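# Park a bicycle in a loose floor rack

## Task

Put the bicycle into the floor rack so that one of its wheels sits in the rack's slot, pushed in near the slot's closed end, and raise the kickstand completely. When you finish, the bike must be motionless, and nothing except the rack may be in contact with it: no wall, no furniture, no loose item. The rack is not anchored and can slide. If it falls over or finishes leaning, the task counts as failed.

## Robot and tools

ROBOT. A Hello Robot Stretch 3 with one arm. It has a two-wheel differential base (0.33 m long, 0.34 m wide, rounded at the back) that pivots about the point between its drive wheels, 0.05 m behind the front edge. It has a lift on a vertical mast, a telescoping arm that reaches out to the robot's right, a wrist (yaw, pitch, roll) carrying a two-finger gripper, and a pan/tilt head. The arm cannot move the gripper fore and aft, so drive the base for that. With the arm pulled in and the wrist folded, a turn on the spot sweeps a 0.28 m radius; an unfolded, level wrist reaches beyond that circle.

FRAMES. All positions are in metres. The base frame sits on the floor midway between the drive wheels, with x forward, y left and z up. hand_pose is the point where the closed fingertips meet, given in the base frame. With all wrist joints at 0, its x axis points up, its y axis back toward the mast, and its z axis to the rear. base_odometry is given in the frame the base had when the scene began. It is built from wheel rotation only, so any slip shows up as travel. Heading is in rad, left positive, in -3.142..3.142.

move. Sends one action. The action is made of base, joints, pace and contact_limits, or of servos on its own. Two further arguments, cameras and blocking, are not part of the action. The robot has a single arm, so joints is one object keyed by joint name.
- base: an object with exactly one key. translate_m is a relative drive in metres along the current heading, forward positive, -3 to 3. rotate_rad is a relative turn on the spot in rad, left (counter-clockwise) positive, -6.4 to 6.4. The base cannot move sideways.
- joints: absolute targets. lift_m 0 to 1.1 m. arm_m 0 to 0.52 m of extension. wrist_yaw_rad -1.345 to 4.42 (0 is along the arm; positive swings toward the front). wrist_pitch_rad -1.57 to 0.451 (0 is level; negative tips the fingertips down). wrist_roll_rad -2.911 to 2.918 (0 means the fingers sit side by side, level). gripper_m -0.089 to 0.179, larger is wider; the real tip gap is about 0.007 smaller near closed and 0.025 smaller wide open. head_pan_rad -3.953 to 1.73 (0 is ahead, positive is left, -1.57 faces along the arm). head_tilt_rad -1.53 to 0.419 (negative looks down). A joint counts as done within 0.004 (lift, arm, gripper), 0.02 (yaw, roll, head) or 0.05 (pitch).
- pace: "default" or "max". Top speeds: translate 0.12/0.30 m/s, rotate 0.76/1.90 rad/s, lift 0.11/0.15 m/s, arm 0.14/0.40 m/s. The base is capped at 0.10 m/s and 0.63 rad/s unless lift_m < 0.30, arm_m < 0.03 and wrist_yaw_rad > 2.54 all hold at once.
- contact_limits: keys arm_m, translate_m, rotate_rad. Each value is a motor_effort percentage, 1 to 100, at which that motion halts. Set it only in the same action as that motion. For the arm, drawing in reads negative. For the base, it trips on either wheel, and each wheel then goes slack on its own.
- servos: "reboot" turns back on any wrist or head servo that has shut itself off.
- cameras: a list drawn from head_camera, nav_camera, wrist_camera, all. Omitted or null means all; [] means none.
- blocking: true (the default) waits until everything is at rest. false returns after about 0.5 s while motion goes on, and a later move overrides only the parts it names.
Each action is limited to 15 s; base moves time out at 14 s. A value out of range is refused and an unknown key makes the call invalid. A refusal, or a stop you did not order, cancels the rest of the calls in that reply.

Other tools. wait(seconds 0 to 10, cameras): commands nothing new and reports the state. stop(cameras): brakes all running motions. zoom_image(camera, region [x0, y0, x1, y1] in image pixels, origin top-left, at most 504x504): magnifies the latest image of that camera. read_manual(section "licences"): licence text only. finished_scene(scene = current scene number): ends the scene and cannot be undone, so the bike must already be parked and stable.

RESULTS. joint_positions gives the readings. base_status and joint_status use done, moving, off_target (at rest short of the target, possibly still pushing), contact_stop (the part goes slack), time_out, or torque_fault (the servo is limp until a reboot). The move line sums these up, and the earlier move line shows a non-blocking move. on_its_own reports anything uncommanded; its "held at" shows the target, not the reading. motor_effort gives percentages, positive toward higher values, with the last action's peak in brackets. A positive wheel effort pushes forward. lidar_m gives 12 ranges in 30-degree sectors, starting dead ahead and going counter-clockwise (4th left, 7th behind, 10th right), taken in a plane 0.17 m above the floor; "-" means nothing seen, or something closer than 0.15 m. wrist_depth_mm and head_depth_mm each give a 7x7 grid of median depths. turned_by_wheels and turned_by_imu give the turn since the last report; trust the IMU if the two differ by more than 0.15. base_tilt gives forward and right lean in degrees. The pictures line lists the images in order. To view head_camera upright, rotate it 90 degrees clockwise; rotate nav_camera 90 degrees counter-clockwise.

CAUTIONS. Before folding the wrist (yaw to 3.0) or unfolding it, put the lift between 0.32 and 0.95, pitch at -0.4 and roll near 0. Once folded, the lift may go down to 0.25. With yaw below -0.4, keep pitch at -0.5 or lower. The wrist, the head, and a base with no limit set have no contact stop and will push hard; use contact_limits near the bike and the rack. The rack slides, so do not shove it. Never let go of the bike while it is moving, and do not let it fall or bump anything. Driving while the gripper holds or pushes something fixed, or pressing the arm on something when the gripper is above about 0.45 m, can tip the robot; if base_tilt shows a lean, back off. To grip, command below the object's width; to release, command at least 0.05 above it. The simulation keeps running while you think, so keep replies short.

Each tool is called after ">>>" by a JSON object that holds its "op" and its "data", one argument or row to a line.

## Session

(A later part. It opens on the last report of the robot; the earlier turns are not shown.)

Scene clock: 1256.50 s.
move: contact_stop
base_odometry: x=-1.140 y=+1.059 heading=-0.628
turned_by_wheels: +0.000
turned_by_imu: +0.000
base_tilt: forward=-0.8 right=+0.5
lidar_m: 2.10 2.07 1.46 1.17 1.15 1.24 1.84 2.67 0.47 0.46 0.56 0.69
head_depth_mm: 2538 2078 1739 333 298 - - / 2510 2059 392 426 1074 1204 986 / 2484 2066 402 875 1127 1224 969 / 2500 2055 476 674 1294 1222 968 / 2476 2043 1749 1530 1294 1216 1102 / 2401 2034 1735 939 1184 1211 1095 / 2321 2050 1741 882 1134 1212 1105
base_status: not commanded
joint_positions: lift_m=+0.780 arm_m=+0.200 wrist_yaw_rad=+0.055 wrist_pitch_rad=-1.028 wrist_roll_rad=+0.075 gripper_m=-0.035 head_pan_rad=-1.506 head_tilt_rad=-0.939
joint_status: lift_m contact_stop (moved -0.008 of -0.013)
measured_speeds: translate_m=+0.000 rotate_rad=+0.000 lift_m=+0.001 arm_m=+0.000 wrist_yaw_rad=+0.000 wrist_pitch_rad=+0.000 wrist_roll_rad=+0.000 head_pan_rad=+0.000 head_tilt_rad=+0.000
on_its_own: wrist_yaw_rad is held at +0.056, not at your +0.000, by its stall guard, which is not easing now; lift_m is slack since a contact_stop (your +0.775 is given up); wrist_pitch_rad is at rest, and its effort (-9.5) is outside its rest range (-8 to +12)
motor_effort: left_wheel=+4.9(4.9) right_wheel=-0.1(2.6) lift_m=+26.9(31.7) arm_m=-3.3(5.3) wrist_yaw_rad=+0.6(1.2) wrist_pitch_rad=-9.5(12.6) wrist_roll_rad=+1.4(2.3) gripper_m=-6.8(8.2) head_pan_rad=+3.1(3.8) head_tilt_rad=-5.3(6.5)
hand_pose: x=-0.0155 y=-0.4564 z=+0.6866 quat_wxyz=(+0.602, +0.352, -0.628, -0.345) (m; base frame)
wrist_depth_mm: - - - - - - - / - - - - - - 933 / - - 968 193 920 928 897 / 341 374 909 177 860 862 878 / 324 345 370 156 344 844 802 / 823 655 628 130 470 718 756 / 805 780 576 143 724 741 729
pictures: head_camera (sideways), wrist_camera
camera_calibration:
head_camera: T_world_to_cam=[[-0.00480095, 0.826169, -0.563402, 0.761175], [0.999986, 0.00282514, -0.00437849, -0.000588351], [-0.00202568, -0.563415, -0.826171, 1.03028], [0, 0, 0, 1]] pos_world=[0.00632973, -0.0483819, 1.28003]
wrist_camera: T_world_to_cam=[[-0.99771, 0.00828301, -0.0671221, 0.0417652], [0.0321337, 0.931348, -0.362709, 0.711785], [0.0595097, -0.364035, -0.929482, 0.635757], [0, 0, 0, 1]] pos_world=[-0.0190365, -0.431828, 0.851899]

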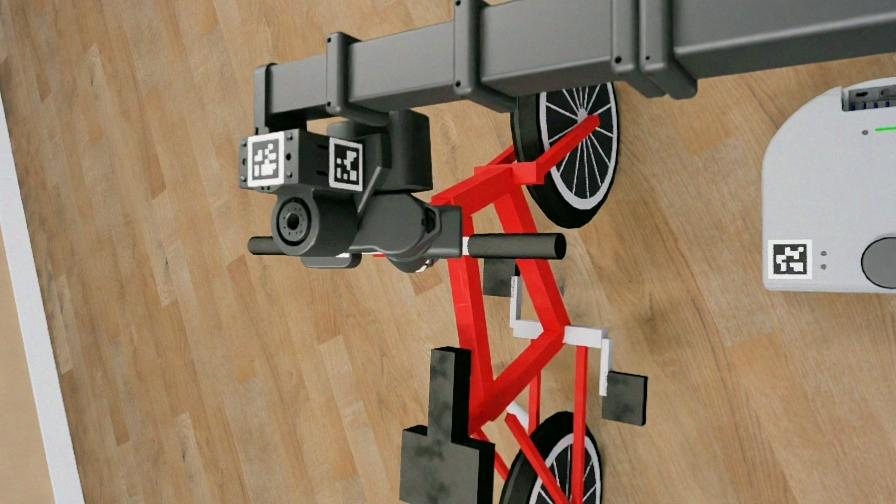

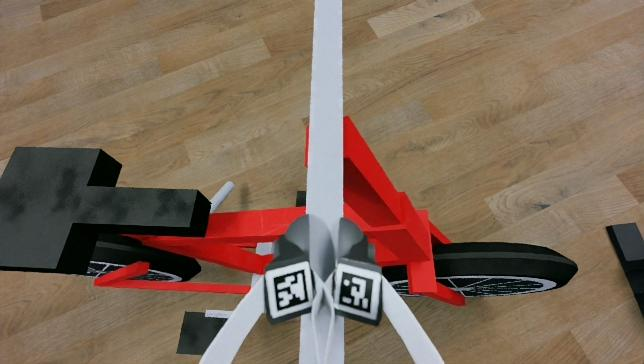

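>>> {"op": "move", "data": {
  "joints": {"lift_m": 0.779, "gripper_m": -0.02},
  "cameras": ["wrist_camera"]
}}

Scene clock: 1265.50 s.
move: contact_stop
base_odometry: x=-1.140 y=+1.059 heading=-0.628
turned_by_wheels: +0.000
turned_by_imu: -0.001
base_tilt: forward=-0.8 right=+0.5
lidar_m: 2.10 2.07 1.46 1.17 1.16 1.23 1.85 2.67 0.47 0.46 0.56 0.69
head_depth_mm: 2505 2072 1733 332 297 - - / 2512 2071 392 425 1077 1205 986 / 2473 2073 400 906 1128 1221 967 / 2502 2065 475 672 1294 1216 964 / 2481 2055 1747 1528 1292 1217 1096 / 2426 2041 1739 935 1190 1207 1095 / 2336 2045 1741 881 1138 1214 1094
base_status: not commanded
joint_positions: lift_m=+0.780 arm_m=+0.200 wrist_yaw_rad=+0.055 wrist_pitch_rad=-1.024 wrist_roll_rad=+0.076 gripper_m=-0.020 head_pan_rad=-1.506 head_tilt_rad=-0.939
joint_status: lift_m contact_stop (moved +0.001 of -0.001); the others done
measured_speeds: translate_m=+0.000 rotate_rad=+0.000 lift_m=+0.002 arm_m=+0.000 wrist_yaw_rad=+0.000 wrist_pitch_rad=+0.000 wrist_roll_rad=+0.000 head_pan_rad=+0.000 head_tilt_rad=+0.000
on_its_own: wrist_yaw_rad is held at +0.056, not at your +0.000, by its stall guard, which is not easing now; lift_m is slack since a contact_stop; wrist_pitch_rad is at rest, and its effort (-10.3) is outside its rest range (-8 to +12)
motor_effort: left_wheel=+4.7(5.1) right_wheel=-1.2(1.3) lift_m=+26.2(26.6) arm_m=+2.5(3.1) wrist_yaw_rad=+0.4(1.4) wrist_pitch_rad=-10.3(10.7) wrist_roll_rad=+1.3(1.6) gripper_m=-4.4(60.8) head_pan_rad=+2.3(3.5) head_tilt_rad=-5.1(6.2)
hand_pose: x=-0.0154 y=-0.4573 z=+0.6877 quat_wxyz=(+0.602, +0.351, -0.629, -0.343) (m; base frame)
wrist_depth_mm: - - - - - - - / - - - - - - 975 / - - 960 207 920 906 933 / 345 371 896 189 866 866 861 / 321 341 369 156 382 835 797 / 840 644 127 132 128 465 759 / 795 793 590 145 747 739 723
pictures: wrist_camera
camera_calibration:
wrist_camera: T_world_to_cam=[[-0.997664, 0.0086365, -0.067759, 0.0425002], [0.0329379, 0.929855, -0.36645, 0.714967], [0.0598411, -0.367826, -0.927967, 0.633678], [0, 0, 0, 1]] pos_world=[-0.0190686, -0.432099, 0.852912]

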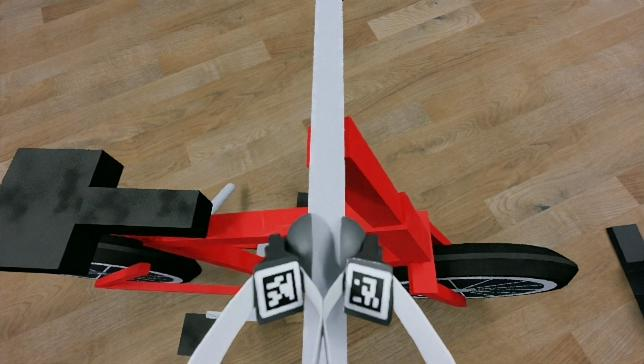

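>>> {"op": "move", "data": {
  "joints": {"lift_m": 0.772, "gripper_m": 0.005},
  "cameras": ["wrist_camera"]
}}

Scene clock: 1280.23 s.
move: contact_stop
base_odometry: x=-1.140 y=+1.059 heading=-0.628
turned_by_wheels: +0.000
turned_by_imu: -0.001
base_tilt: forward=-0.8 right=+0.5
lidar_m: 2.11 2.07 1.46 1.17 1.16 1.24 1.85 2.68 0.47 0.46 0.56 0.69
head_depth_mm: 2512 2064 1730 332 297 - - / 2515 2073 392 426 1070 1198 988 / 2468 2048 400 909 1132 1221 965 / 2492 2073 476 671 1293 1217 965 / 2459 2046 1747 1527 1292 1213 1108 / 2419 2042 1724 940 1186 1215 1096 / 2318 2028 1742 881 1134 1209 1095
base_status: not commanded
joint_positions: lift_m=+0.780 arm_m=+0.200 wrist_yaw_rad=+0.054 wrist_pitch_rad=-1.025 wrist_roll_rad=+0.077 gripper_m=+0.005 head_pan_rad=-1.506 head_tilt_rad=-0.939
joint_status: lift_m contact_stop (moved +0.000 of -0.008); the others done
measured_speeds: translate_m=+0.000 rotate_rad=+0.000 lift_m=+0.001 arm_m=+0.000 wrist_yaw_rad=+0.000 wrist_pitch_rad=+0.000 wrist_roll_rad=+0.000 head_pan_rad=+0.000 head_tilt_rad=+0.000
on_its_own: wrist_yaw_rad is held at +0.056, not at your +0.000, by its stall guard, which is not easing now; lift_m is slack since a contact_stop (your +0.772 is given up); wrist_pitch_rad is at rest, and its effort (-10.1) is outside its rest range (-8 to +12)
motor_effort: left_wheel=+3.9(5.1) right_wheel=-1.1(1.3) lift_m=+28.3(28.3) arm_m=+8.9(10.9) wrist_yaw_rad=+1.5(1.9) wrist_pitch_rad=-10.1(12.9) wrist_roll_rad=+0.9(1.4) gripper_m=-3.0(82.0) head_pan_rad=+2.1(3.1) head_tilt_rad=-5.6(6.4)
hand_pose: x=-0.0155 y=-0.4572 z=+0.6874 quat_wxyz=(+0.602, +0.350, -0.630, -0.344) (m; base frame)
wrist_depth_mm: - - - - - - - / - - - - - - 963 / - - 990 207 936 915 926 / 348 374 901 177 874 882 852 / 325 340 366 157 385 835 814 / 826 635 129 137 129 469 777 / 784 789 591 145 740 734 727
pictures: wrist_camera
camera_calibration:
wrist_camera: T_world_to_cam=[[-0.997605, 0.0107038, -0.0683355, 0.0437006], [0.0350273, 0.930087, -0.365667, 0.714318], [0.0596439, -0.367184, -0.928234, 0.633927], [0, 0, 0, 1]] pos_world=[-0.0192346, -0.432077, 0.852621]

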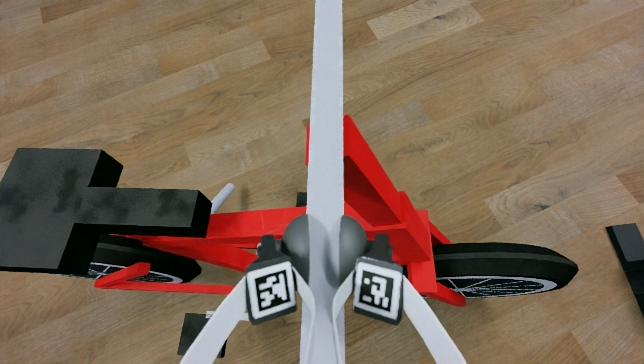

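>>> {"op": "move", "data": {
  "joints": {"lift_m": 0.774, "gripper_m": 0.02},
  "cameras": ["wrist_camera"]
}}

Scene clock: 1285.97 s.
move: done
base_odometry: x=-1.140 y=+1.059 heading=-0.628
turned_by_wheels: +0.000
turned_by_imu: -0.001
base_tilt: forward=-0.9 right=+0.5
lidar_m: 2.10 2.07 1.46 1.17 1.16 1.23 1.85 2.67 0.50 0.49 0.59 0.73
head_depth_mm: 2514 2067 1770 345 304 - - / 2507 2080 400 383 1149 1204 986 / 2500 2055 403 975 1189 1223 968 / 2513 2059 536 1062 1343 1214 968 / 2447 2044 1743 1479 1291 1219 1101 / 2413 2062 1742 1002 1215 1218 1096 / 2337 2050 1746 1075 1220 1209 1093
base_status: not commanded
joint_positions: lift_m=+0.774 arm_m=+0.200 wrist_yaw_rad=+0.054 wrist_pitch_rad=-1.002 wrist_roll_rad=+0.077 gripper_m=+0.020 head_pan_rad=-1.506 head_tilt_rad=-0.939
joint_status: all done
measured_speeds: all 0
on_its_own: wrist_yaw_rad is held at +0.056, not at your +0.000, by its stall guard, which is not easing now; wrist_pitch_rad is at rest, and its effort (-14.4) is outside its rest range (-8 to +12)
motor_effort: left_wheel=+3.9(5.1) right_wheel=-1.3(2.2) lift_m=+25.8(30.1) arm_m=-6.7(7.0) wrist_yaw_rad=+1.8(2.2) wrist_pitch_rad=-14.4(17.8) wrist_roll_rad=+0.8(1.2) gripper_m=-1.9(61.7) head_pan_rad=+2.6(3.8) head_tilt_rad=-4.6(6.3)
hand_pose: x=-0.0152 y=-0.4626 z=+0.6839 quat_wxyz=(+0.605, +0.344, -0.634, -0.336) (m; base frame)
wrist_depth_mm: - - - 261 - - - / - - - 268 - - 979 / 396 381 956 180 927 938 911 / 353 389 419 153 849 875 867 / 539 585 543 135 452 480 794 / 837 758 129 124 130 619 769 / 782 767 126 109 745 735 719
pictures: wrist_camera
camera_calibration:
wrist_camera: T_world_to_cam=[[-0.997518, 0.00910135, -0.0698261, 0.0440874], [0.035511, 0.921305, -0.387216, 0.728706], [0.0608069, -0.388734, -0.919341, 0.612657], [0, 0, 0, 1]] pos_world=[-0.0191529, -0.433601, 0.848486]

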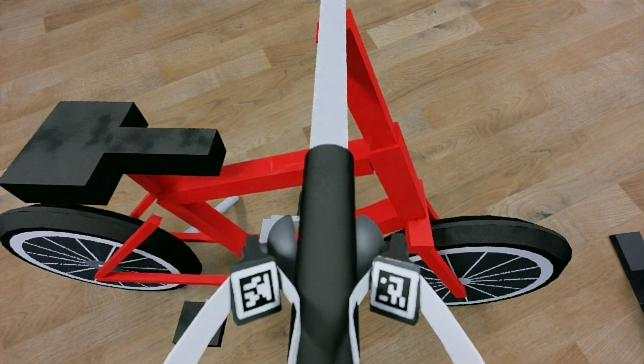

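>>> {"op": "move", "data": {
  "joints": {"gripper_m": 0.08},
  "cameras": ["wrist_camera"]
}}

>>> {"op": "move", "data": {
  "joints": {"lift_m": 0.95},
  "cameras": ["wrist_camera", "head_camera", "nav_camera"]
}}

Scene clock: 1293.83 s.
move: done
base_odometry: x=-1.140 y=+1.059 heading=-0.628
turned_by_wheels: +0.000
turned_by_imu: -0.001
base_tilt: forward=-0.8 right=+0.5
lidar_m: 2.10 2.07 1.46 1.17 1.16 1.24 1.84 2.67 0.43 0.42 0.59 0.74
head_depth_mm: 2502 2065 1760 346 304 - - / 2511 2065 400 383 1215 1208 981 / 2524 2070 403 685 1152 1226 964 / 2502 2050 537 689 1359 1214 966 / 2449 2036 1712 1254 1294 1212 1095 / 2416 2041 1751 1013 1153 1212 1100 / 2338 2050 1753 1081 1228 1214 1096
base_status: not commanded
joint_positions: lift_m=+0.774 arm_m=+0.200 wrist_yaw_rad=+0.054 wrist_pitch_rad=-1.082 wrist_roll_rad=+0.077 gripper_m=+0.080 head_pan_rad=-1.506 head_tilt_rad=-0.939
joint_status: all done
measured_speeds: all 0
on_its_own: wrist_yaw_rad is held at +0.056, not at your +0.000, by its stall guard, which is not easing now
motor_effort: left_wheel=+4.3(4.9) right_wheel=-1.3(2.0) lift_m=+32.3(33.1) arm_m=+3.5(15.6) wrist_yaw_rad=+1.6(2.1) wrist_pitch_rad=+0.2(14.5) wrist_roll_rad=+0.7(1.1) gripper_m=-0.3(91.3) head_pan_rad=+2.3(3.4) head_tilt_rad=-4.4(6.4)
hand_pose: x=-0.0163 y=-0.4437 z=+0.6751 quat_wxyz=(+0.593, +0.367, -0.619, -0.362) (m; base frame)
wrist_depth_mm: - - - - - 974 133 / 398 392 951 958 915 902 916 / 352 376 405 387 884 871 869 / 927 576 603 684 492 841 838 / 839 626 627 817 157 806 788 / 810 821 131 787 128 775 752 / 796 748 758 772 744 732 724
pictures: wrist_camera
camera_calibration:
wrist_camera: T_world_to_cam=[[-0.99781, 0.0144771, -0.0645428, 0.0411099], [0.0339786, 0.949358, -0.312355, 0.669862], [0.0567523, -0.313864, -0.94777, 0.66438], [0, 0, 0, 1]] pos_world=[-0.0194462, -0.428009, 0.841568]

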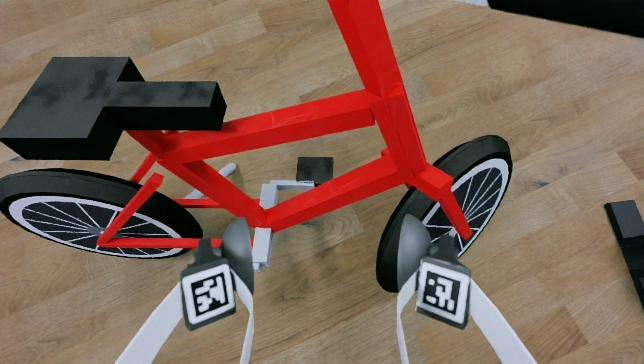

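Scene clock: 1296.27 s.
move: done
base_odometry: x=-1.140 y=+1.059 heading=-0.628
turned_by_wheels: +0.000
turned_by_imu: +0.000
base_tilt: forward=-0.8 right=+0.5
lidar_m: 2.10 2.06 1.46 1.17 1.16 1.23 1.85 2.67 0.42 0.42 0.59 0.73
head_depth_mm: 2461 1918 1767 1535 1352 1222 1105 / - 293 1762 1234 1261 1222 988 / - 295 903 1081 1150 1211 967 / 2326 343 871 1457 1360 1225 966 / 2448 2064 1677 1444 1295 1215 1100 / 2413 2045 1747 1016 1162 1213 1103 / 2345 2044 1738 1088 1237 1212 1090
base_status: not commanded
joint_positions: lift_m=+0.950 arm_m=+0.200 wrist_yaw_rad=+0.054 wrist_pitch_rad=-1.083 wrist_roll_rad=+0.077 gripper_m=+0.080 head_pan_rad=-1.506 head_tilt_rad=-0.939
joint_status: all done
measured_speeds: all 0
on_its_own: wrist_yaw_rad is held at +0.056, not at your +0.000, by its stall guard, which is not easing now
motor_effort: left_wheel=+4.1(5.1) right_wheel=-1.5(2.1) lift_m=+33.0(37.0) arm_m=+12.5(13.2) wrist_yaw_rad=+2.1(2.4) wrist_pitch_rad=+0.5(0.6) wrist_roll_rad=+0.9(1.2) gripper_m=-0.2(1.6) head_pan_rad=+2.5(3.7) head_tilt_rad=-6.4(6.8)
hand_pose: x=-0.0163 y=-0.4436 z=+0.8510 quat_wxyz=(+0.592, +0.367, -0.619, -0.363) (m; base frame)
wrist_depth_mm: - - - - - - - / - - - - - - - / - - - - 352 - - / - 521 590 672 676 - - / - 796 751 974 156 954 957 / - - 131 921 128 913 928 / 975 924 896 903 881 894 878
pictures: head_camera (sideways), nav_camera (sideways), wrist_camera
camera_calibration:
head_camera: T_world_to_cam=[[-0.00480105, 0.826169, -0.563402, 0.761175], [0.999986, 0.00282526, -0.00437848, -0.000588356], [-0.00202561, -0.563416, -0.826171, 1.03028], [0, 0, 0, 1]] pos_world=[0.00632973, -0.0483819, 1.28003]
nav_camera: T_world_to_cam=[[0.0486985, -0.790726, 0.61023, -0.749709], [-0.997726, -0.0670171, -0.00721761, 0.0657627], [0.046603, -0.608491, -0.792191, 0.992901], [0, 0, 0, 1]] pos_world=[0.0558507, 0.0157641, 1.24454]
wrist_camera: T_world_to_cam=[[-0.997814, 0.0145463, -0.0644697, 0.0524156], [0.0339611, 0.94969, -0.311346, 0.723989], [0.0566972, -0.312855, -0.948107, 0.831855], [0, 0, 0, 1]] pos_world=[-0.0194503, -0.428078, 1.01748]

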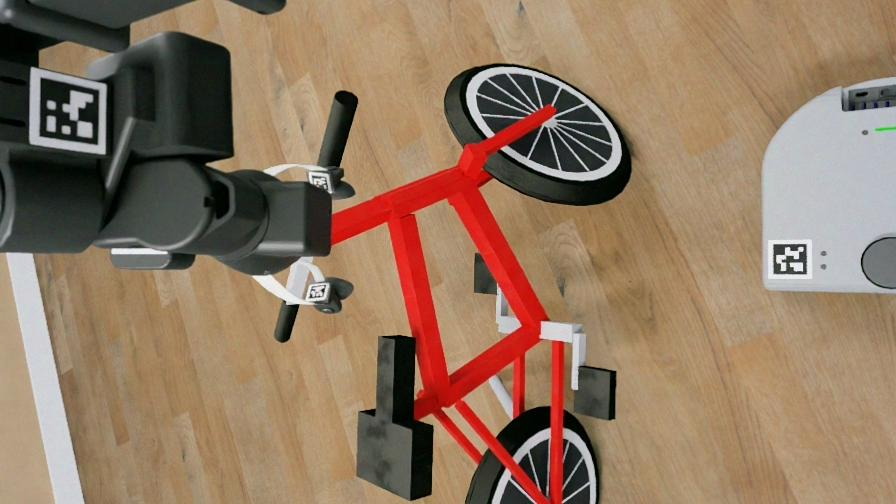

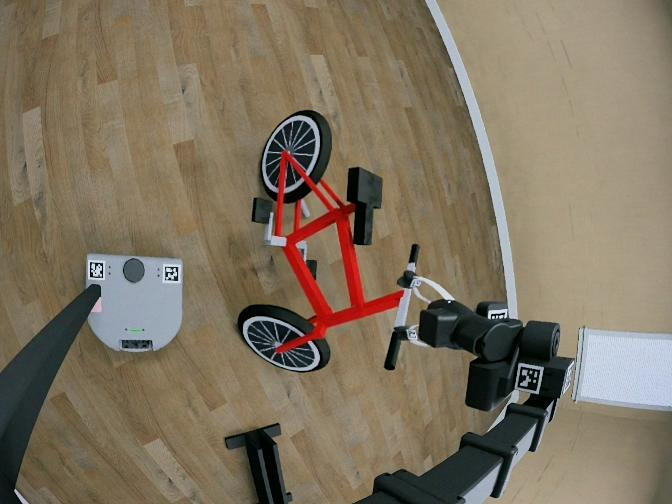

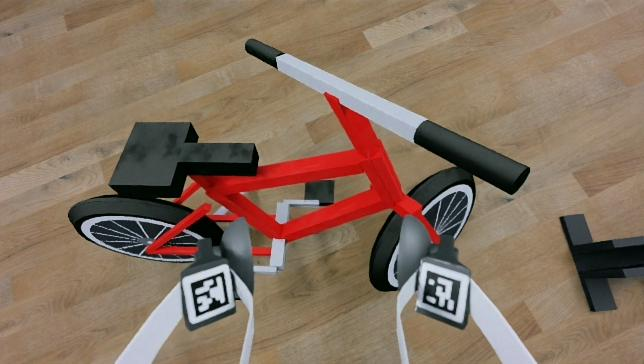

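>>> {"op": "move", "data": {
  "base": {"translate_m": -0.4},
  "joints": {"lift_m": 1.08, "arm_m": 0.3, "wrist_pitch_rad": -1.54, "wrist_roll_rad": 0, "wrist_yaw_rad": 0, "gripper_m": -0.049},
  "cameras": ["wrist_camera"]
}}

>>> {"op": "zoom_image", "data": {
  "camera": "wrist_camera",
  "region": [140, 20, 644, 200]
}}

Scene clock: 1311.83 s.
move: done
base_odometry: x=-1.463 y=+1.294 heading=-0.628
turned_by_wheels: +0.000
turned_by_imu: -0.003
base_tilt: forward=-0.8 right=+0.5
lidar_m: 2.47 2.44 1.28 1.00 0.99 1.06 1.58 2.31 2.48 0.54 0.48 0.86
head_depth_mm: 2519 2064 1776 1548 1297 1227 1108 / 2524 2049 1758 1529 1339 1222 988 / 358 2015 1751 1534 1356 1224 966 / 361 2057 1756 1528 1335 1221 965 / 2498 2045 1742 1210 1239 1212 1098 / 2459 2044 1746 1525 1133 1212 1099 / 2384 2043 1736 1069 1349 1207 1100
base_status: done
joint_positions: lift_m=+1.080 arm_m=+0.300 wrist_yaw_rad=+0.001 wrist_pitch_rad=-1.533 wrist_roll_rad=+0.005 gripper_m=-0.048 head_pan_rad=-1.506 head_tilt_rad=-0.939
joint_status: all done
measured_speeds: all 0
motor_effort: left_wheel=+1.7(3.6) right_wheel=-2.5(7.3) lift_m=+24.5(36.4) arm_m=+11.7(14.4) wrist_yaw_rad=-0.8(3.8) wrist_pitch_rad=-1.5(2.6) wrist_roll_rad=-2.0(3.7) gripper_m=-15.6(100.0) head_pan_rad=+2.3(3.8) head_tilt_rad=-5.2(6.7)
hand_pose: x=-0.0216 y=-0.4306 z=+0.9617 quat_wxyz=(+0.508, +0.489, -0.510, -0.492) (m; base frame)
wrist_depth_mm: 465 - - - - - - / 583 721 777 - - - - / - - 859 - - - - / - - - - - - - / - - - - - - - / - - - 128 - - - / - - - - - - -
pictures: wrist_camera
camera_calibration:
wrist_camera: T_world_to_cam=[[-0.999516, 0.017789, -0.0255268, 0.0179083], [0.0143009, 0.991299, 0.130853, 0.338526], [0.0276325, 0.130424, -0.991073, 1.17275], [0, 0, 0, 1]] pos_world=[-0.0193476, -0.488855, 1.11844]

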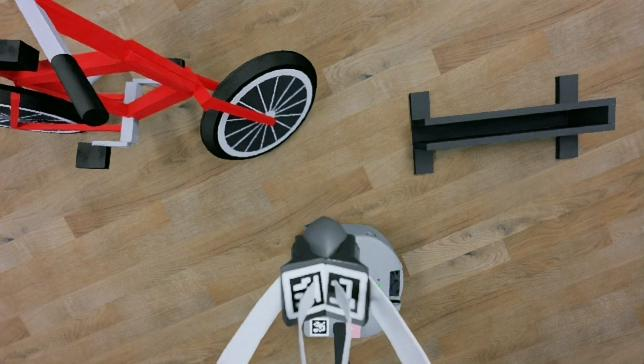

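Scaled by 1.000.

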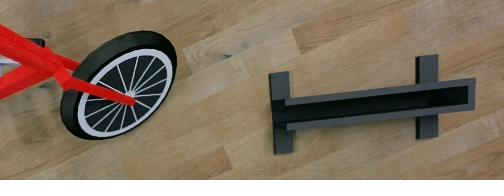

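>>> {"op": "zoom_image", "data": {
  "camera": "wrist_camera",
  "region": [400, 60, 630, 185]
}}

>>> {"op": "zoom_image", "data": {
  "camera": "wrist_camera",
  "region": [160, 30, 340, 180]
}}

>>> {"op": "zoom_image", "data": {
  "camera": "wrist_camera",
  "region": [0, 0, 180, 180]
}}

Scaled by 2.191.

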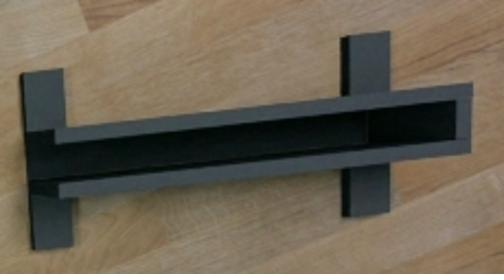

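Scaled by 2.800.

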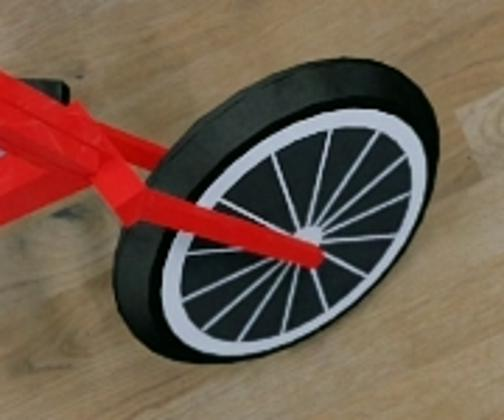

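Scaled by 2.800.

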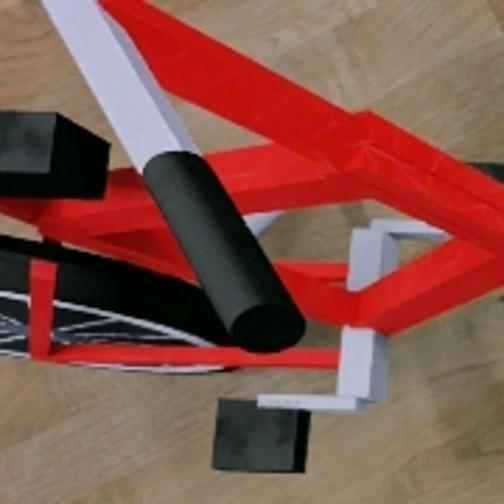

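>>> {"op": "move", "data": {
  "base": {"translate_m": -0.715},
  "joints": {"lift_m": 0.34, "arm_m": 0.4, "wrist_pitch_rad": -1.54, "wrist_roll_rad": -0.09},
  "cameras": ["wrist_camera"]
}}

Scene clock: 1373.13 s.
move: done
base_odometry: x=-2.042 y=+1.714 heading=-0.628
turned_by_wheels: +0.000
turned_by_imu: -0.003
base_tilt: forward=-0.8 right=+0.5
lidar_m: 3.10 1.88 0.91 0.71 0.70 0.75 1.12 1.66 1.78 2.64 3.03 0.96
head_depth_mm: 2269 2068 1758 1548 1367 1224 1109 / 2430 2082 1757 1524 1360 1225 981 / 2503 2062 1767 913 1206 703 931 / 2497 2060 1739 1039 1284 1217 965 / 2469 2045 1756 1524 1272 1215 1101 / 2481 2052 1749 1523 1283 1207 1095 / 2466 2044 1737 1515 1288 1209 1097
base_status: done
joint_positions: lift_m=+0.340 arm_m=+0.400 wrist_yaw_rad=+0.001 wrist_pitch_rad=-1.534 wrist_roll_rad=-0.085 gripper_m=-0.048 head_pan_rad=-1.506 head_tilt_rad=-0.939
joint_status: all done
measured_speeds: all 0
motor_effort: left_wheel=+1.0(3.0) right_wheel=-3.4(7.6) lift_m=+23.3(27.5) arm_m=+10.3(14.6) wrist_yaw_rad=-0.4(1.5) wrist_pitch_rad=-1.2(3.1) wrist_roll_rad=-2.1(4.3) gripper_m=-16.3(17.3) head_pan_rad=+2.7(4.0) head_tilt_rad=-5.9(6.7)
hand_pose: x=-0.0216 y=-0.5303 z=+0.2218 quat_wxyz=(+0.530, +0.511, -0.486, -0.470) (m; base frame)
wrist_depth_mm: 357 361 358 358 356 356 359 / 365 369 363 364 346 368 360 / 373 376 376 374 355 367 372 / 224 225 222 221 232 378 381 / 292 284 278 249 261 390 391 / 401 411 235 128 234 399 398 / 414 416 412 410 406 415 410
pictures: wrist_camera
camera_calibration:
wrist_camera: T_world_to_cam=[[-0.997171, -0.0717869, -0.0222773, -0.0473646], [-0.0741146, 0.988424, 0.132378, 0.530377], [0.0125164, 0.133655, -0.990949, 0.45373], [0, 0, 0, 1]] pos_world=[-0.0136011, -0.588281, 0.378358]

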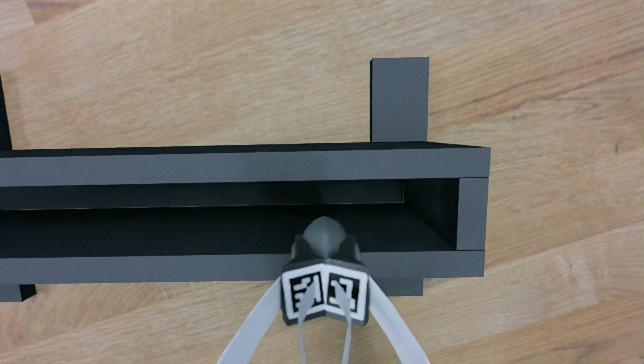

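>>> {"op": "move", "data": {
  "joints": {"lift_m": 0.24, "arm_m": 0.396},
  "cameras": []
}}

>>> {"op": "move", "data": {
  "joints": {"arm_m": 0.349},
  "cameras": ["wrist_camera"]
}}

>>> {"op": "move", "data": {
  "joints": {"arm_m": 0.354},
  "cameras": []
}}

>>> {"op": "move", "data": {
  "joints": {"lift_m": 0.5},
  "cameras": []
}}

>>> {"op": "move", "data": {
  "base": {"translate_m": 0.715},
  "joints": {"lift_m": 1.08, "arm_m": 0.3, "wrist_pitch_rad": -1.54, "wrist_roll_rad": 0},
  "cameras": ["wrist_camera"]
}}

>>> {"op": "zoom_image", "data": {
  "camera": "wrist_camera",
  "region": [400, 60, 630, 185]
}}

Scene clock: 1384.87 s.
move: done
base_odometry: x=-2.042 y=+1.714 heading=-0.628
turned_by_wheels: +0.000
turned_by_imu: -0.001
base_tilt: forward=-0.8 right=+0.5
lidar_m: 3.10 1.88 0.90 0.71 0.70 0.75 1.12 1.66 1.78 2.65 3.04 0.96
head_depth_mm: 2267 2082 1758 1529 1362 1222 1109 / 2426 2082 1757 1529 1352 1220 988 / 2517 2072 1755 1533 1250 1163 721 / 2477 2046 1756 1523 1281 1220 967 / 2490 2062 1752 1520 1273 1219 1099 / 2463 2030 1747 1518 1292 1210 1101 / 2446 2039 1741 1517 1286 1215 1097
base_status: not commanded
joint_positions: lift_m=+0.240 arm_m=+0.396 wrist_yaw_rad=+0.001 wrist_pitch_rad=-1.534 wrist_roll_rad=-0.085 gripper_m=-0.048 head_pan_rad=-1.506 head_tilt_rad=-0.939
joint_status: all done
measured_speeds: all 0
motor_effort: left_wheel=+0.5(1.7) right_wheel=-2.6(4.2) lift_m=+23.4(26.6) arm_m=-11.7(14.3) wrist_yaw_rad=-0.9(1.2) wrist_pitch_rad=-1.3(1.3) wrist_roll_rad=-2.1(2.4) gripper_m=-15.4(17.4) head_pan_rad=+3.2(3.7) head_tilt_rad=-5.4(7.1)
hand_pose: x=-0.0216 y=-0.5262 z=+0.1218 quat_wxyz=(+0.530, +0.511, -0.486, -0.470) (m; base frame)
wrist_depth_mm: 267 267 263 264 260 262 261 / 272 270 270 270 254 270 268 / 277 278 277 276 257 274 272 / 124 124 124 123 122 122 123 / 251 248 241 154 236 166 127 / 182 178 176 128 171 156 130 / 136 136 134 134 133 133 133
pictures: none
No camera images: "cameras" was empty.

Scene clock: 1386.30 s.
move: done
base_odometry: x=-2.042 y=+1.714 heading=-0.628
turned_by_wheels: +0.000
turned_by_imu: +0.000
base_tilt: forward=-0.9 right=+0.5
lidar_m: 3.12 1.88 0.90 0.71 0.70 0.75 1.12 1.66 1.78 2.64 3.02 0.97
head_depth_mm: 2255 2076 1777 1537 1366 1221 1104 / 2442 2057 1763 1526 1362 1223 987 / 2503 2050 1765 1528 1203 1169 720 / 2513 2047 1746 1524 1206 1215 965 / 2470 2058 1744 1532 1257 1215 1098 / 2467 2049 1758 1517 1257 1216 1099 / 2482 2048 1744 1523 1286 1207 1095
base_status: not commanded
joint_positions: lift_m=+0.240 arm_m=+0.349 wrist_yaw_rad=+0.001 wrist_pitch_rad=-1.525 wrist_roll_rad=-0.085 gripper_m=-0.048 head_pan_rad=-1.506 head_tilt_rad=-0.939
joint_status: all done
measured_speeds: all 0
motor_effort: left_wheel=+0.8(2.1) right_wheel=-3.9(4.2) lift_m=+25.2(26.6) arm_m=-13.2(15.2) wrist_yaw_rad=-0.5(1.2) wrist_pitch_rad=-3.0(3.5) wrist_roll_rad=-2.1(2.3) gripper_m=-16.6(17.3) head_pan_rad=+1.9(3.3) head_tilt_rad=-6.8(6.8)
hand_pose: x=-0.0216 y=-0.4817 z=+0.1216 quat_wxyz=(+0.533, +0.509, -0.489, -0.467) (m; base frame)
wrist_depth_mm: 266 266 268 265 262 262 264 / 273 274 273 271 254 268 266 / 258 264 275 275 259 275 273 / 124 124 124 123 123 123 123 / 216 229 237 154 249 160 126 / 162 158 165 128 182 162 130 / 134 135 133 133 133 138 133
pictures: wrist_camera
camera_calibration:
wrist_camera: T_world_to_cam=[[-0.997151, -0.0722774, -0.0216003, -0.0464223], [-0.0743973, 0.989597, 0.12314, 0.497274], [0.0124753, 0.124397, -0.992154, 0.343699], [0, 0, 0, 1]] pos_world=[-0.013582, -0.538211, 0.278766]

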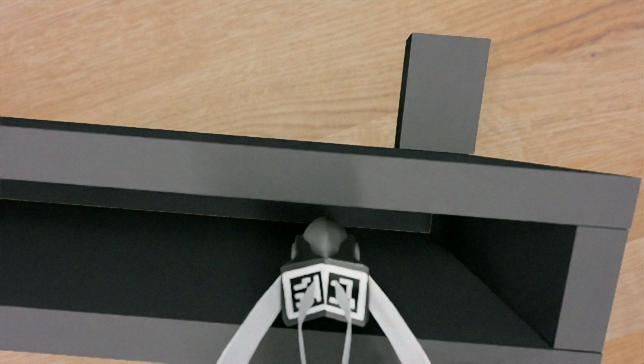

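Scene clock: 1386.97 s.
move: done
base_odometry: x=-2.042 y=+1.714 heading=-0.628
turned_by_wheels: +0.000
turned_by_imu: +0.000
base_tilt: forward=-0.9 right=+0.5
lidar_m: 3.10 1.88 0.90 0.71 0.71 0.75 1.12 1.66 1.78 2.64 3.04 0.97
head_depth_mm: 2246 2073 1745 1538 1360 1224 1107 / 2426 2078 1768 1538 1362 1224 984 / 2490 2062 1759 1531 1207 1167 720 / 2488 2061 1762 1539 1205 1212 967 / 2471 2055 1744 1519 1256 1214 1101 / 2467 2042 1737 1530 1255 1211 1095 / 2457 2038 1739 1520 1288 1216 1094
base_status: not commanded
joint_positions: lift_m=+0.240 arm_m=+0.354 wrist_yaw_rad=+0.001 wrist_pitch_rad=-1.532 wrist_roll_rad=-0.085 gripper_m=-0.048 head_pan_rad=-1.506 head_tilt_rad=-0.939
joint_status: all done
measured_speeds: all 0
motor_effort: left_wheel=+0.8(1.4) right_wheel=-3.8(3.9) lift_m=+26.3(26.7) arm_m=+11.9(13.1) wrist_yaw_rad=-0.8(1.1) wrist_pitch_rad=-1.4(3.0) wrist_roll_rad=-2.2(2.2) gripper_m=-16.2(17.0) head_pan_rad=+2.1(4.3) head_tilt_rad=-5.3(6.2)
hand_pose: x=-0.0216 y=-0.4847 z=+0.1217 quat_wxyz=(+0.531, +0.511, -0.487, -0.469) (m; base frame)
wrist_depth_mm: 267 264 265 265 261 262 260 / 272 272 270 271 254 268 265 / 203 273 274 276 259 273 275 / 124 124 123 124 123 123 279 / 221 232 245 148 251 142 126 / 166 164 169 128 188 168 130 / 134 134 133 133 134 140 133
pictures: none
No camera images: "cameras" was empty.

Scene clock: 1390.17 s.
move: done
base_odometry: x=-2.042 y=+1.714 heading=-0.628
turned_by_wheels: +0.000
turned_by_imu: -0.001
base_tilt: forward=-0.8 right=+0.5
lidar_m: 3.12 1.88 0.90 0.71 0.70 0.75 1.12 1.66 1.78 2.64 3.03 0.96
head_depth_mm: 2254 2064 1760 1534 1365 1221 1111 / 2455 2071 1765 1526 1317 553 482 / 2463 2060 1766 708 1206 1203 956 / 2477 2064 1751 818 1263 1222 967 / 2477 2059 1747 1529 1261 1211 1099 / 2471 2031 1744 1522 1247 1214 1098 / 2467 2048 1743 1527 1288 1210 1100
base_status: not commanded
joint_positions: lift_m=+0.500 arm_m=+0.354 wrist_yaw_rad=+0.001 wrist_pitch_rad=-1.533 wrist_roll_rad=-0.085 gripper_m=-0.048 head_pan_rad=-1.506 head_tilt_rad=-0.939
joint_status: all done
measured_speeds: all 0
motor_effort: left_wheel=+1.3(1.9) right_wheel=-4.0(4.5) lift_m=+32.4(35.7) arm_m=+9.5(12.8) wrist_yaw_rad=-0.5(1.2) wrist_pitch_rad=-1.5(1.5) wrist_roll_rad=-2.1(2.3) gripper_m=-15.2(17.2) head_pan_rad=+2.4(3.7) head_tilt_rad=-4.8(6.9)
hand_pose: x=-0.0216 y=-0.4845 z=+0.3817 quat_wxyz=(+0.531, +0.511, -0.487, -0.469) (m; base frame)
wrist_depth_mm: 509 504 497 510 500 506 502 / 509 510 510 509 508 517 509 / 530 504 522 523 521 532 523 / 448 412 411 440 493 539 539 / 558 544 561 157 560 541 550 / 581 563 575 128 561 561 560 / 592 588 570 568 575 579 582
pictures: none
No camera images: "cameras" was empty.

Scene clock: 1398.43 s.
move: done
base_odometry: x=-1.463 y=+1.294 heading=-0.628
turned_by_wheels: +0.000
turned_by_imu: +0.001
base_tilt: forward=-0.8 right=+0.6
lidar_m: 2.47 2.44 1.28 1.00 0.99 1.06 1.58 2.31 2.48 0.54 0.48 0.85
head_depth_mm: 2531 2069 1767 1534 1262 1218 1108 / 2500 2056 1762 1536 1336 1226 984 / 358 2007 1757 1534 1358 1223 966 / 361 2068 1755 1533 1332 1222 966 / 2482 2062 1758 1209 1237 1220 1102 / 2457 2055 1760 1525 1133 1216 1097 / 2403 2039 1740 1067 1352 1215 1097
base_status: done
joint_positions: lift_m=+1.080 arm_m=+0.300 wrist_yaw_rad=+0.001 wrist_pitch_rad=-1.534 wrist_roll_rad=-0.006 gripper_m=-0.048 head_pan_rad=-1.506 head_tilt_rad=-0.939
joint_status: all done
measured_speeds: all 0
motor_effort: left_wheel=+5.2(9.1) right_wheel=+0.0(3.5) lift_m=+32.8(36.6) arm_m=-12.3(14.3) wrist_yaw_rad=-1.2(1.5) wrist_pitch_rad=-1.3(3.6) wrist_roll_rad=+1.5(4.4) gripper_m=-15.7(17.6) head_pan_rad=+2.8(3.9) head_tilt_rad=-4.9(6.6)
hand_pose: x=-0.0216 y=-0.4303 z=+0.9618 quat_wxyz=(+0.511, +0.492, -0.507, -0.489) (m; base frame)
wrist_depth_mm: 479 - - - - - - / 601 682 766 - - - - / - - 875 - - - - / - - - - - - - / - - - - - - - / - - - 128 - - - / - - - - - - -
pictures: wrist_camera
camera_calibration:
wrist_camera: T_world_to_cam=[[-0.99966, 0.00709861, -0.0251096, 0.0129038], [0.00372761, 0.991265, 0.131833, 0.337088], [0.0258261, 0.131694, -0.990954, 1.17312], [0, 0, 0, 1]] pos_world=[-0.0186543, -0.488729, 1.11839]

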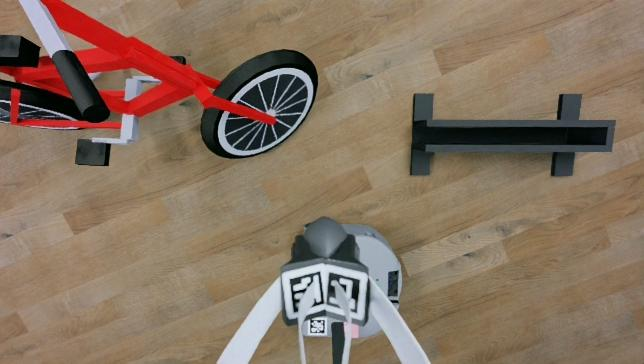

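Scaled by 2.191.

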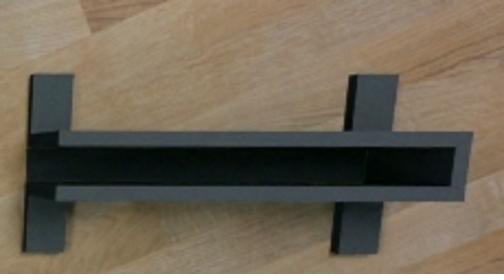

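>>> {"op": "move", "data": {
  "base": {"translate_m": 0.35},
  "joints": {"lift_m": 0.88, "arm_m": 0.351, "wrist_pitch_rad": -1.06, "wrist_roll_rad": -0.93, "gripper_m": 0.08},
  "cameras": ["wrist_camera", "head_camera"]
}}

Scene clock: 1415.50 s.
move: done
base_odometry: x=-1.180 y=+1.089 heading=-0.628
turned_by_wheels: +0.000
turned_by_imu: +0.000
base_tilt: forward=-0.9 right=+0.5
lidar_m: 2.14 2.12 1.43 1.14 1.14 1.22 1.81 2.63 0.44 0.41 0.59 0.73
head_depth_mm: 362 298 - 1542 1365 1222 1108 / 386 1927 1726 1540 1301 1222 989 / 408 502 1749 1146 1148 1222 968 / 436 528 1642 1061 1338 1219 966 / 2474 1941 1709 1474 1306 1214 1100 / 2408 2044 1746 1066 1217 1216 1100 / 2350 2041 1730 1048 1211 1210 1098
base_status: done
joint_positions: lift_m=+0.880 arm_m=+0.351 wrist_yaw_rad=+0.001 wrist_pitch_rad=-1.071 wrist_roll_rad=-0.925 gripper_m=+0.080 head_pan_rad=-1.506 head_tilt_rad=-0.939
joint_status: all done
measured_speeds: all 0
motor_effort: left_wheel=+4.3(8.8) right_wheel=-0.4(4.3) lift_m=+24.0(30.6) arm_m=+11.5(14.1) wrist_yaw_rad=-0.5(1.0) wrist_pitch_rad=+1.8(3.5) wrist_roll_rad=-1.8(3.8) gripper_m=+0.9(94.9) head_pan_rad=+2.9(3.9) head_tilt_rad=-5.0(6.4)
hand_pose: x=-0.0214 y=-0.5978 z=+0.7824 quat_wxyz=(+0.816, +0.484, -0.272, -0.162) (m; base frame)
wrist_depth_mm: 353 382 959 - - - - / 598 390 929 - - - - / 731 539 906 - - - - / 590 633 426 - - - - / 735 790 403 968 - - - / 736 775 130 655 127 - - / 720 756 812 945 - - -
pictures: head_camera (sideways), wrist_camera
camera_calibration:
head_camera: T_world_to_cam=[[-0.00480105, 0.826169, -0.563402, 0.761175], [0.999986, 0.00282526, -0.00437849, -0.000588351], [-0.00202562, -0.563415, -0.826171, 1.03028], [0, 0, 0, 1]] pos_world=[0.00632973, -0.0483819, 1.28003]
wrist_camera: T_world_to_cam=[[-0.612276, -0.705831, 0.35626, -0.706454], [-0.781857, 0.607516, -0.140089, 0.493251], [-0.117554, -0.364317, -0.923826, 0.665291], [0, 0, 0, 1]] pos_world=[0.0313141, -0.555918, 0.935393]

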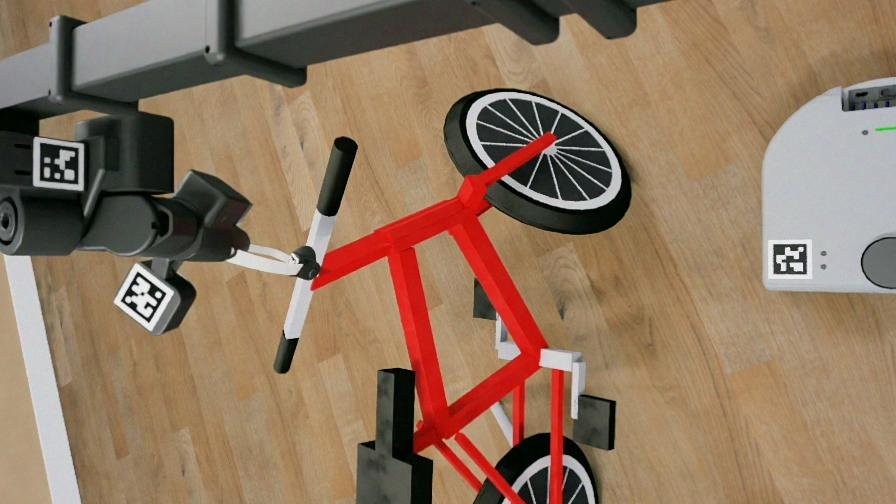

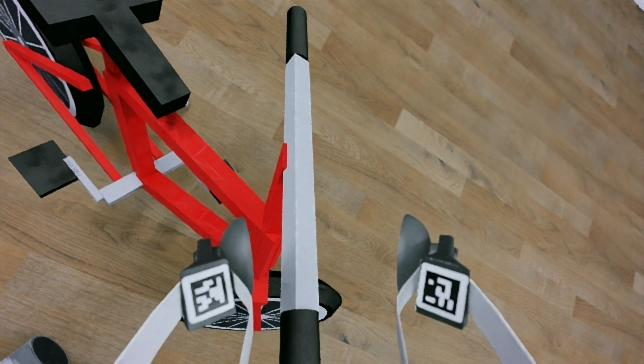

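>>> {"op": "move", "data": {
  "base": {"translate_m": -0.02},
  "joints": {"lift_m": 0.775, "arm_m": 0.36},
  "cameras": ["wrist_camera"]
}}

Scene clock: 1427.77 s.
move: done
base_odometry: x=-1.196 y=+1.101 heading=-0.627
turned_by_wheels: +0.000
turned_by_imu: -0.001
base_tilt: forward=-0.8 right=+0.5
lidar_m: 2.16 2.13 1.42 1.14 1.12 1.21 1.80 2.61 0.47 0.41 0.60 0.73
head_depth_mm: 2521 2087 1734 342 298 - - / 2500 469 405 374 1272 1204 988 / 2493 509 1647 1533 1180 1216 962 / 2491 530 757 1069 1310 1219 965 / 2487 2082 1682 1475 1335 1217 1101 / 2416 2030 1738 1102 1217 1208 1104 / 2362 2041 1742 1052 1159 1215 1100
base_status: done
joint_positions: lift_m=+0.775 arm_m=+0.360 wrist_yaw_rad=+0.001 wrist_pitch_rad=-1.070 wrist_roll_rad=-0.925 gripper_m=+0.080 head_pan_rad=-1.506 head_tilt_rad=-0.939
joint_status: all done
measured_speeds: all 0
motor_effort: left_wheel=+1.5(3.2) right_wheel=-2.4(7.3) lift_m=+24.5(26.1) arm_m=+12.6(14.8) wrist_yaw_rad=-0.5(1.1) wrist_pitch_rad=+1.7(1.9) wrist_roll_rad=-1.9(2.2) gripper_m=+0.1(2.0) head_pan_rad=+2.2(3.8) head_tilt_rad=-4.0(6.6)
hand_pose: x=-0.0214 y=-0.6069 z=+0.6774 quat_wxyz=(+0.816, +0.484, -0.272, -0.162) (m; base frame)
wrist_depth_mm: 363 288 861 926 - - - / 504 335 844 208 - - - / 664 484 799 178 - - - / 674 532 314 160 - - - / 671 704 307 142 940 - - / 644 685 130 127 128 - - / 637 580 613 117 928 - -
pictures: wrist_camera
camera_calibration:
wrist_camera: T_world_to_cam=[[-0.612163, -0.70584, 0.356435, -0.675561], [-0.781942, 0.607392, -0.140151, 0.484005], [-0.117571, -0.364507, -0.923749, 0.564843], [0, 0, 0, 1]] pos_world=[0.0313193, -0.564929, 0.830401]

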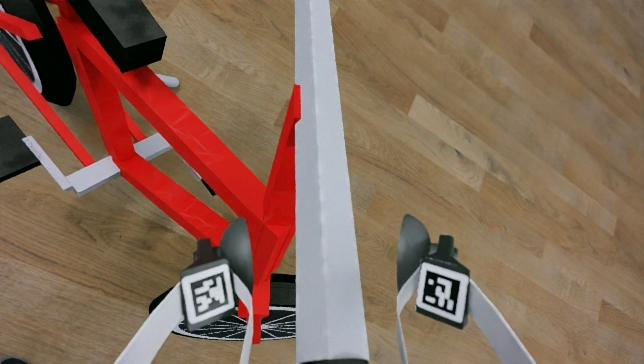

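>>> {"op": "move", "data": {
  "base": {"translate_m": 0.006},
  "joints": {"lift_m": 0.769, "wrist_roll_rad": -0.96},
  "cameras": []
}}

>>> {"op": "move", "data": {
  "joints": {"gripper_m": 0.0},
  "cameras": []
}}

>>> {"op": "move", "data": {
  "joints": {"gripper_m": -0.085},
  "cameras": ["wrist_camera"]
}}

Scene clock: 1442.70 s.
move: done
base_odometry: x=-1.191 y=+1.097 heading=-0.627
turned_by_wheels: +0.000
turned_by_imu: -0.001
base_tilt: forward=-0.8 right=+0.6
lidar_m: 2.15 2.13 1.43 1.14 1.13 1.21 1.80 2.62 0.46 0.41 0.60 0.73
head_depth_mm: 2526 2078 1774 350 304 - - / 2549 479 414 374 1269 1201 984 / 2509 510 729 1536 1178 1219 965 / 2481 539 754 1076 1315 1223 965 / 2497 2043 1671 1499 1334 1211 1102 / 2444 2039 1743 1070 1215 1215 1101 / 2326 2042 1746 1049 1176 1214 1096
base_status: done
joint_positions: lift_m=+0.769 arm_m=+0.360 wrist_yaw_rad=+0.001 wrist_pitch_rad=-1.070 wrist_roll_rad=-0.955 gripper_m=+0.080 head_pan_rad=-1.506 head_tilt_rad=-0.939
joint_status: all done
measured_speeds: all 0
motor_effort: left_wheel=+3.5(8.0) right_wheel=-1.3(3.4) lift_m=+23.6(24.6) arm_m=+10.4(10.9) wrist_yaw_rad=-0.2(0.8) wrist_pitch_rad=+1.7(1.9) wrist_roll_rad=-1.9(2.9) gripper_m=+0.4(1.7) head_pan_rad=+2.9(3.5) head_tilt_rad=-5.6(6.4)
hand_pose: x=-0.0214 y=-0.6069 z=+0.6714 quat_wxyz=(+0.820, +0.486, -0.260, -0.155) (m; base frame)
wrist_depth_mm: 359 283 833 870 - - - / 516 329 842 205 - - - / 652 491 813 177 - - - / 640 525 315 159 - - - / 656 700 302 141 969 - - / 650 694 130 129 128 - - / 629 662 714 114 890 - -
pictures: none
No camera images: "cameras" was empty.

Scene clock: 1444.03 s.
move: done
base_odometry: x=-1.191 y=+1.097 heading=-0.627
turned_by_wheels: +0.000
turned_by_imu: +0.000
base_tilt: forward=-0.8 right=+0.5
lidar_m: 2.16 2.13 1.42 1.14 1.13 1.21 1.81 2.62 0.47 0.41 0.60 0.73
head_depth_mm: 2513 2073 1768 350 304 - - / 2518 478 413 374 1271 1203 986 / 2499 511 724 1528 1171 1218 967 / 2509 539 835 1073 1312 1217 965 / 2464 2058 1687 1493 1329 1222 1104 / 2404 2045 1732 1072 1209 1214 1099 / 2326 2060 1729 1046 1167 1207 1096
base_status: not commanded
joint_positions: lift_m=+0.769 arm_m=+0.360 wrist_yaw_rad=+0.001 wrist_pitch_rad=-1.047 wrist_roll_rad=-0.956 gripper_m=+0.001 head_pan_rad=-1.506 head_tilt_rad=-0.939
joint_status: all done
measured_speeds: all 0
motor_effort: left_wheel=+4.3(4.7) right_wheel=-1.3(2.3) lift_m=+23.0(24.3) arm_m=+9.5(11.0) wrist_yaw_rad=-1.0(1.1) wrist_pitch_rad=-2.5(2.7) wrist_roll_rad=-1.6(2.1) gripper_m=-14.8(96.7) head_pan_rad=+1.5(4.2) head_tilt_rad=-4.6(6.9)
hand_pose: x=-0.0214 y=-0.6123 z=+0.6738 quat_wxyz=(+0.825, +0.477, -0.261, -0.151) (m; base frame)
wrist_depth_mm: 334 282 853 878 - - - / 494 332 831 211 - - - / 665 441 801 185 - - - / 643 520 315 162 - - - / 646 698 405 144 - - - / 648 694 128 130 130 - - / 650 666 125 116 903 - -
pictures: none
No camera images: "cameras" was empty.

Scene clock: 1445.77 s.
move: done
base_odometry: x=-1.191 y=+1.097 heading=-0.627
turned_by_wheels: +0.000
turned_by_imu: +0.000
base_tilt: forward=-0.8 right=+0.6
lidar_m: 2.16 2.13 1.42 1.14 1.13 1.21 1.81 2.61 0.46 0.41 0.60 0.73
head_depth_mm: 2535 2096 1755 349 304 - - / 2519 478 412 374 1269 1200 987 / 2499 510 1655 1535 1176 1217 964 / 2477 538 844 1077 1309 1217 966 / 2473 2041 1683 1501 1327 1213 1107 / 2399 2048 1747 1069 1215 1220 1098 / 2342 2029 1737 1019 1170 1215 1098
base_status: not commanded
joint_positions: lift_m=+0.769 arm_m=+0.360 wrist_yaw_rad=+0.006 wrist_pitch_rad=-1.039 wrist_roll_rad=-0.962 gripper_m=-0.082 head_pan_rad=-1.506 head_tilt_rad=-0.939
joint_status: all done
measured_speeds: all 0
motor_effort: left_wheel=+5.8(7.1) right_wheel=-8.7(9.1) lift_m=+19.1(24.4) arm_m=+9.6(10.3) wrist_yaw_rad=-4.8(5.5) wrist_pitch_rad=-4.1(4.4) wrist_roll_rad=+0.7(1.7) gripper_m=-53.8(100.0) head_pan_rad=+2.7(3.6) head_tilt_rad=-4.7(6.2)
hand_pose: x=-0.0208 y=-0.6143 z=+0.6747 quat_wxyz=(+0.829, +0.475, -0.258, -0.147) (m; base frame)
wrist_depth_mm: 335 285 849 957 - - - / 483 330 833 218 - - - / 663 438 814 191 - - - / 640 520 311 166 - - - / 643 696 412 148 - - - / 633 683 129 131 131 - - / 623 657 114 118 877 - -
pictures: wrist_camera
camera_calibration:
wrist_camera: T_world_to_cam=[[-0.578855, -0.716294, 0.389679, -0.707644], [-0.806574, 0.5732, -0.144502, 0.470025], [-0.119858, -0.39795, -0.909544, 0.529583], [0, 0, 0, 1]] pos_world=[0.0329611, -0.565552, 0.825352]

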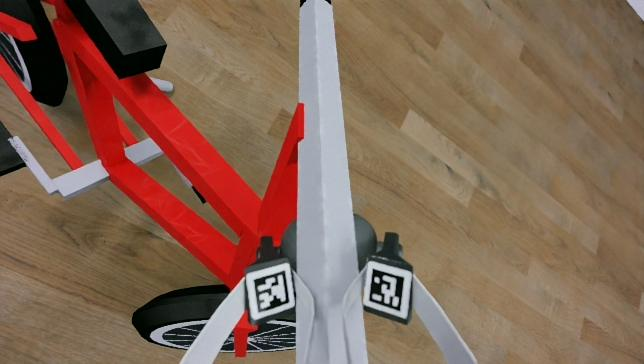

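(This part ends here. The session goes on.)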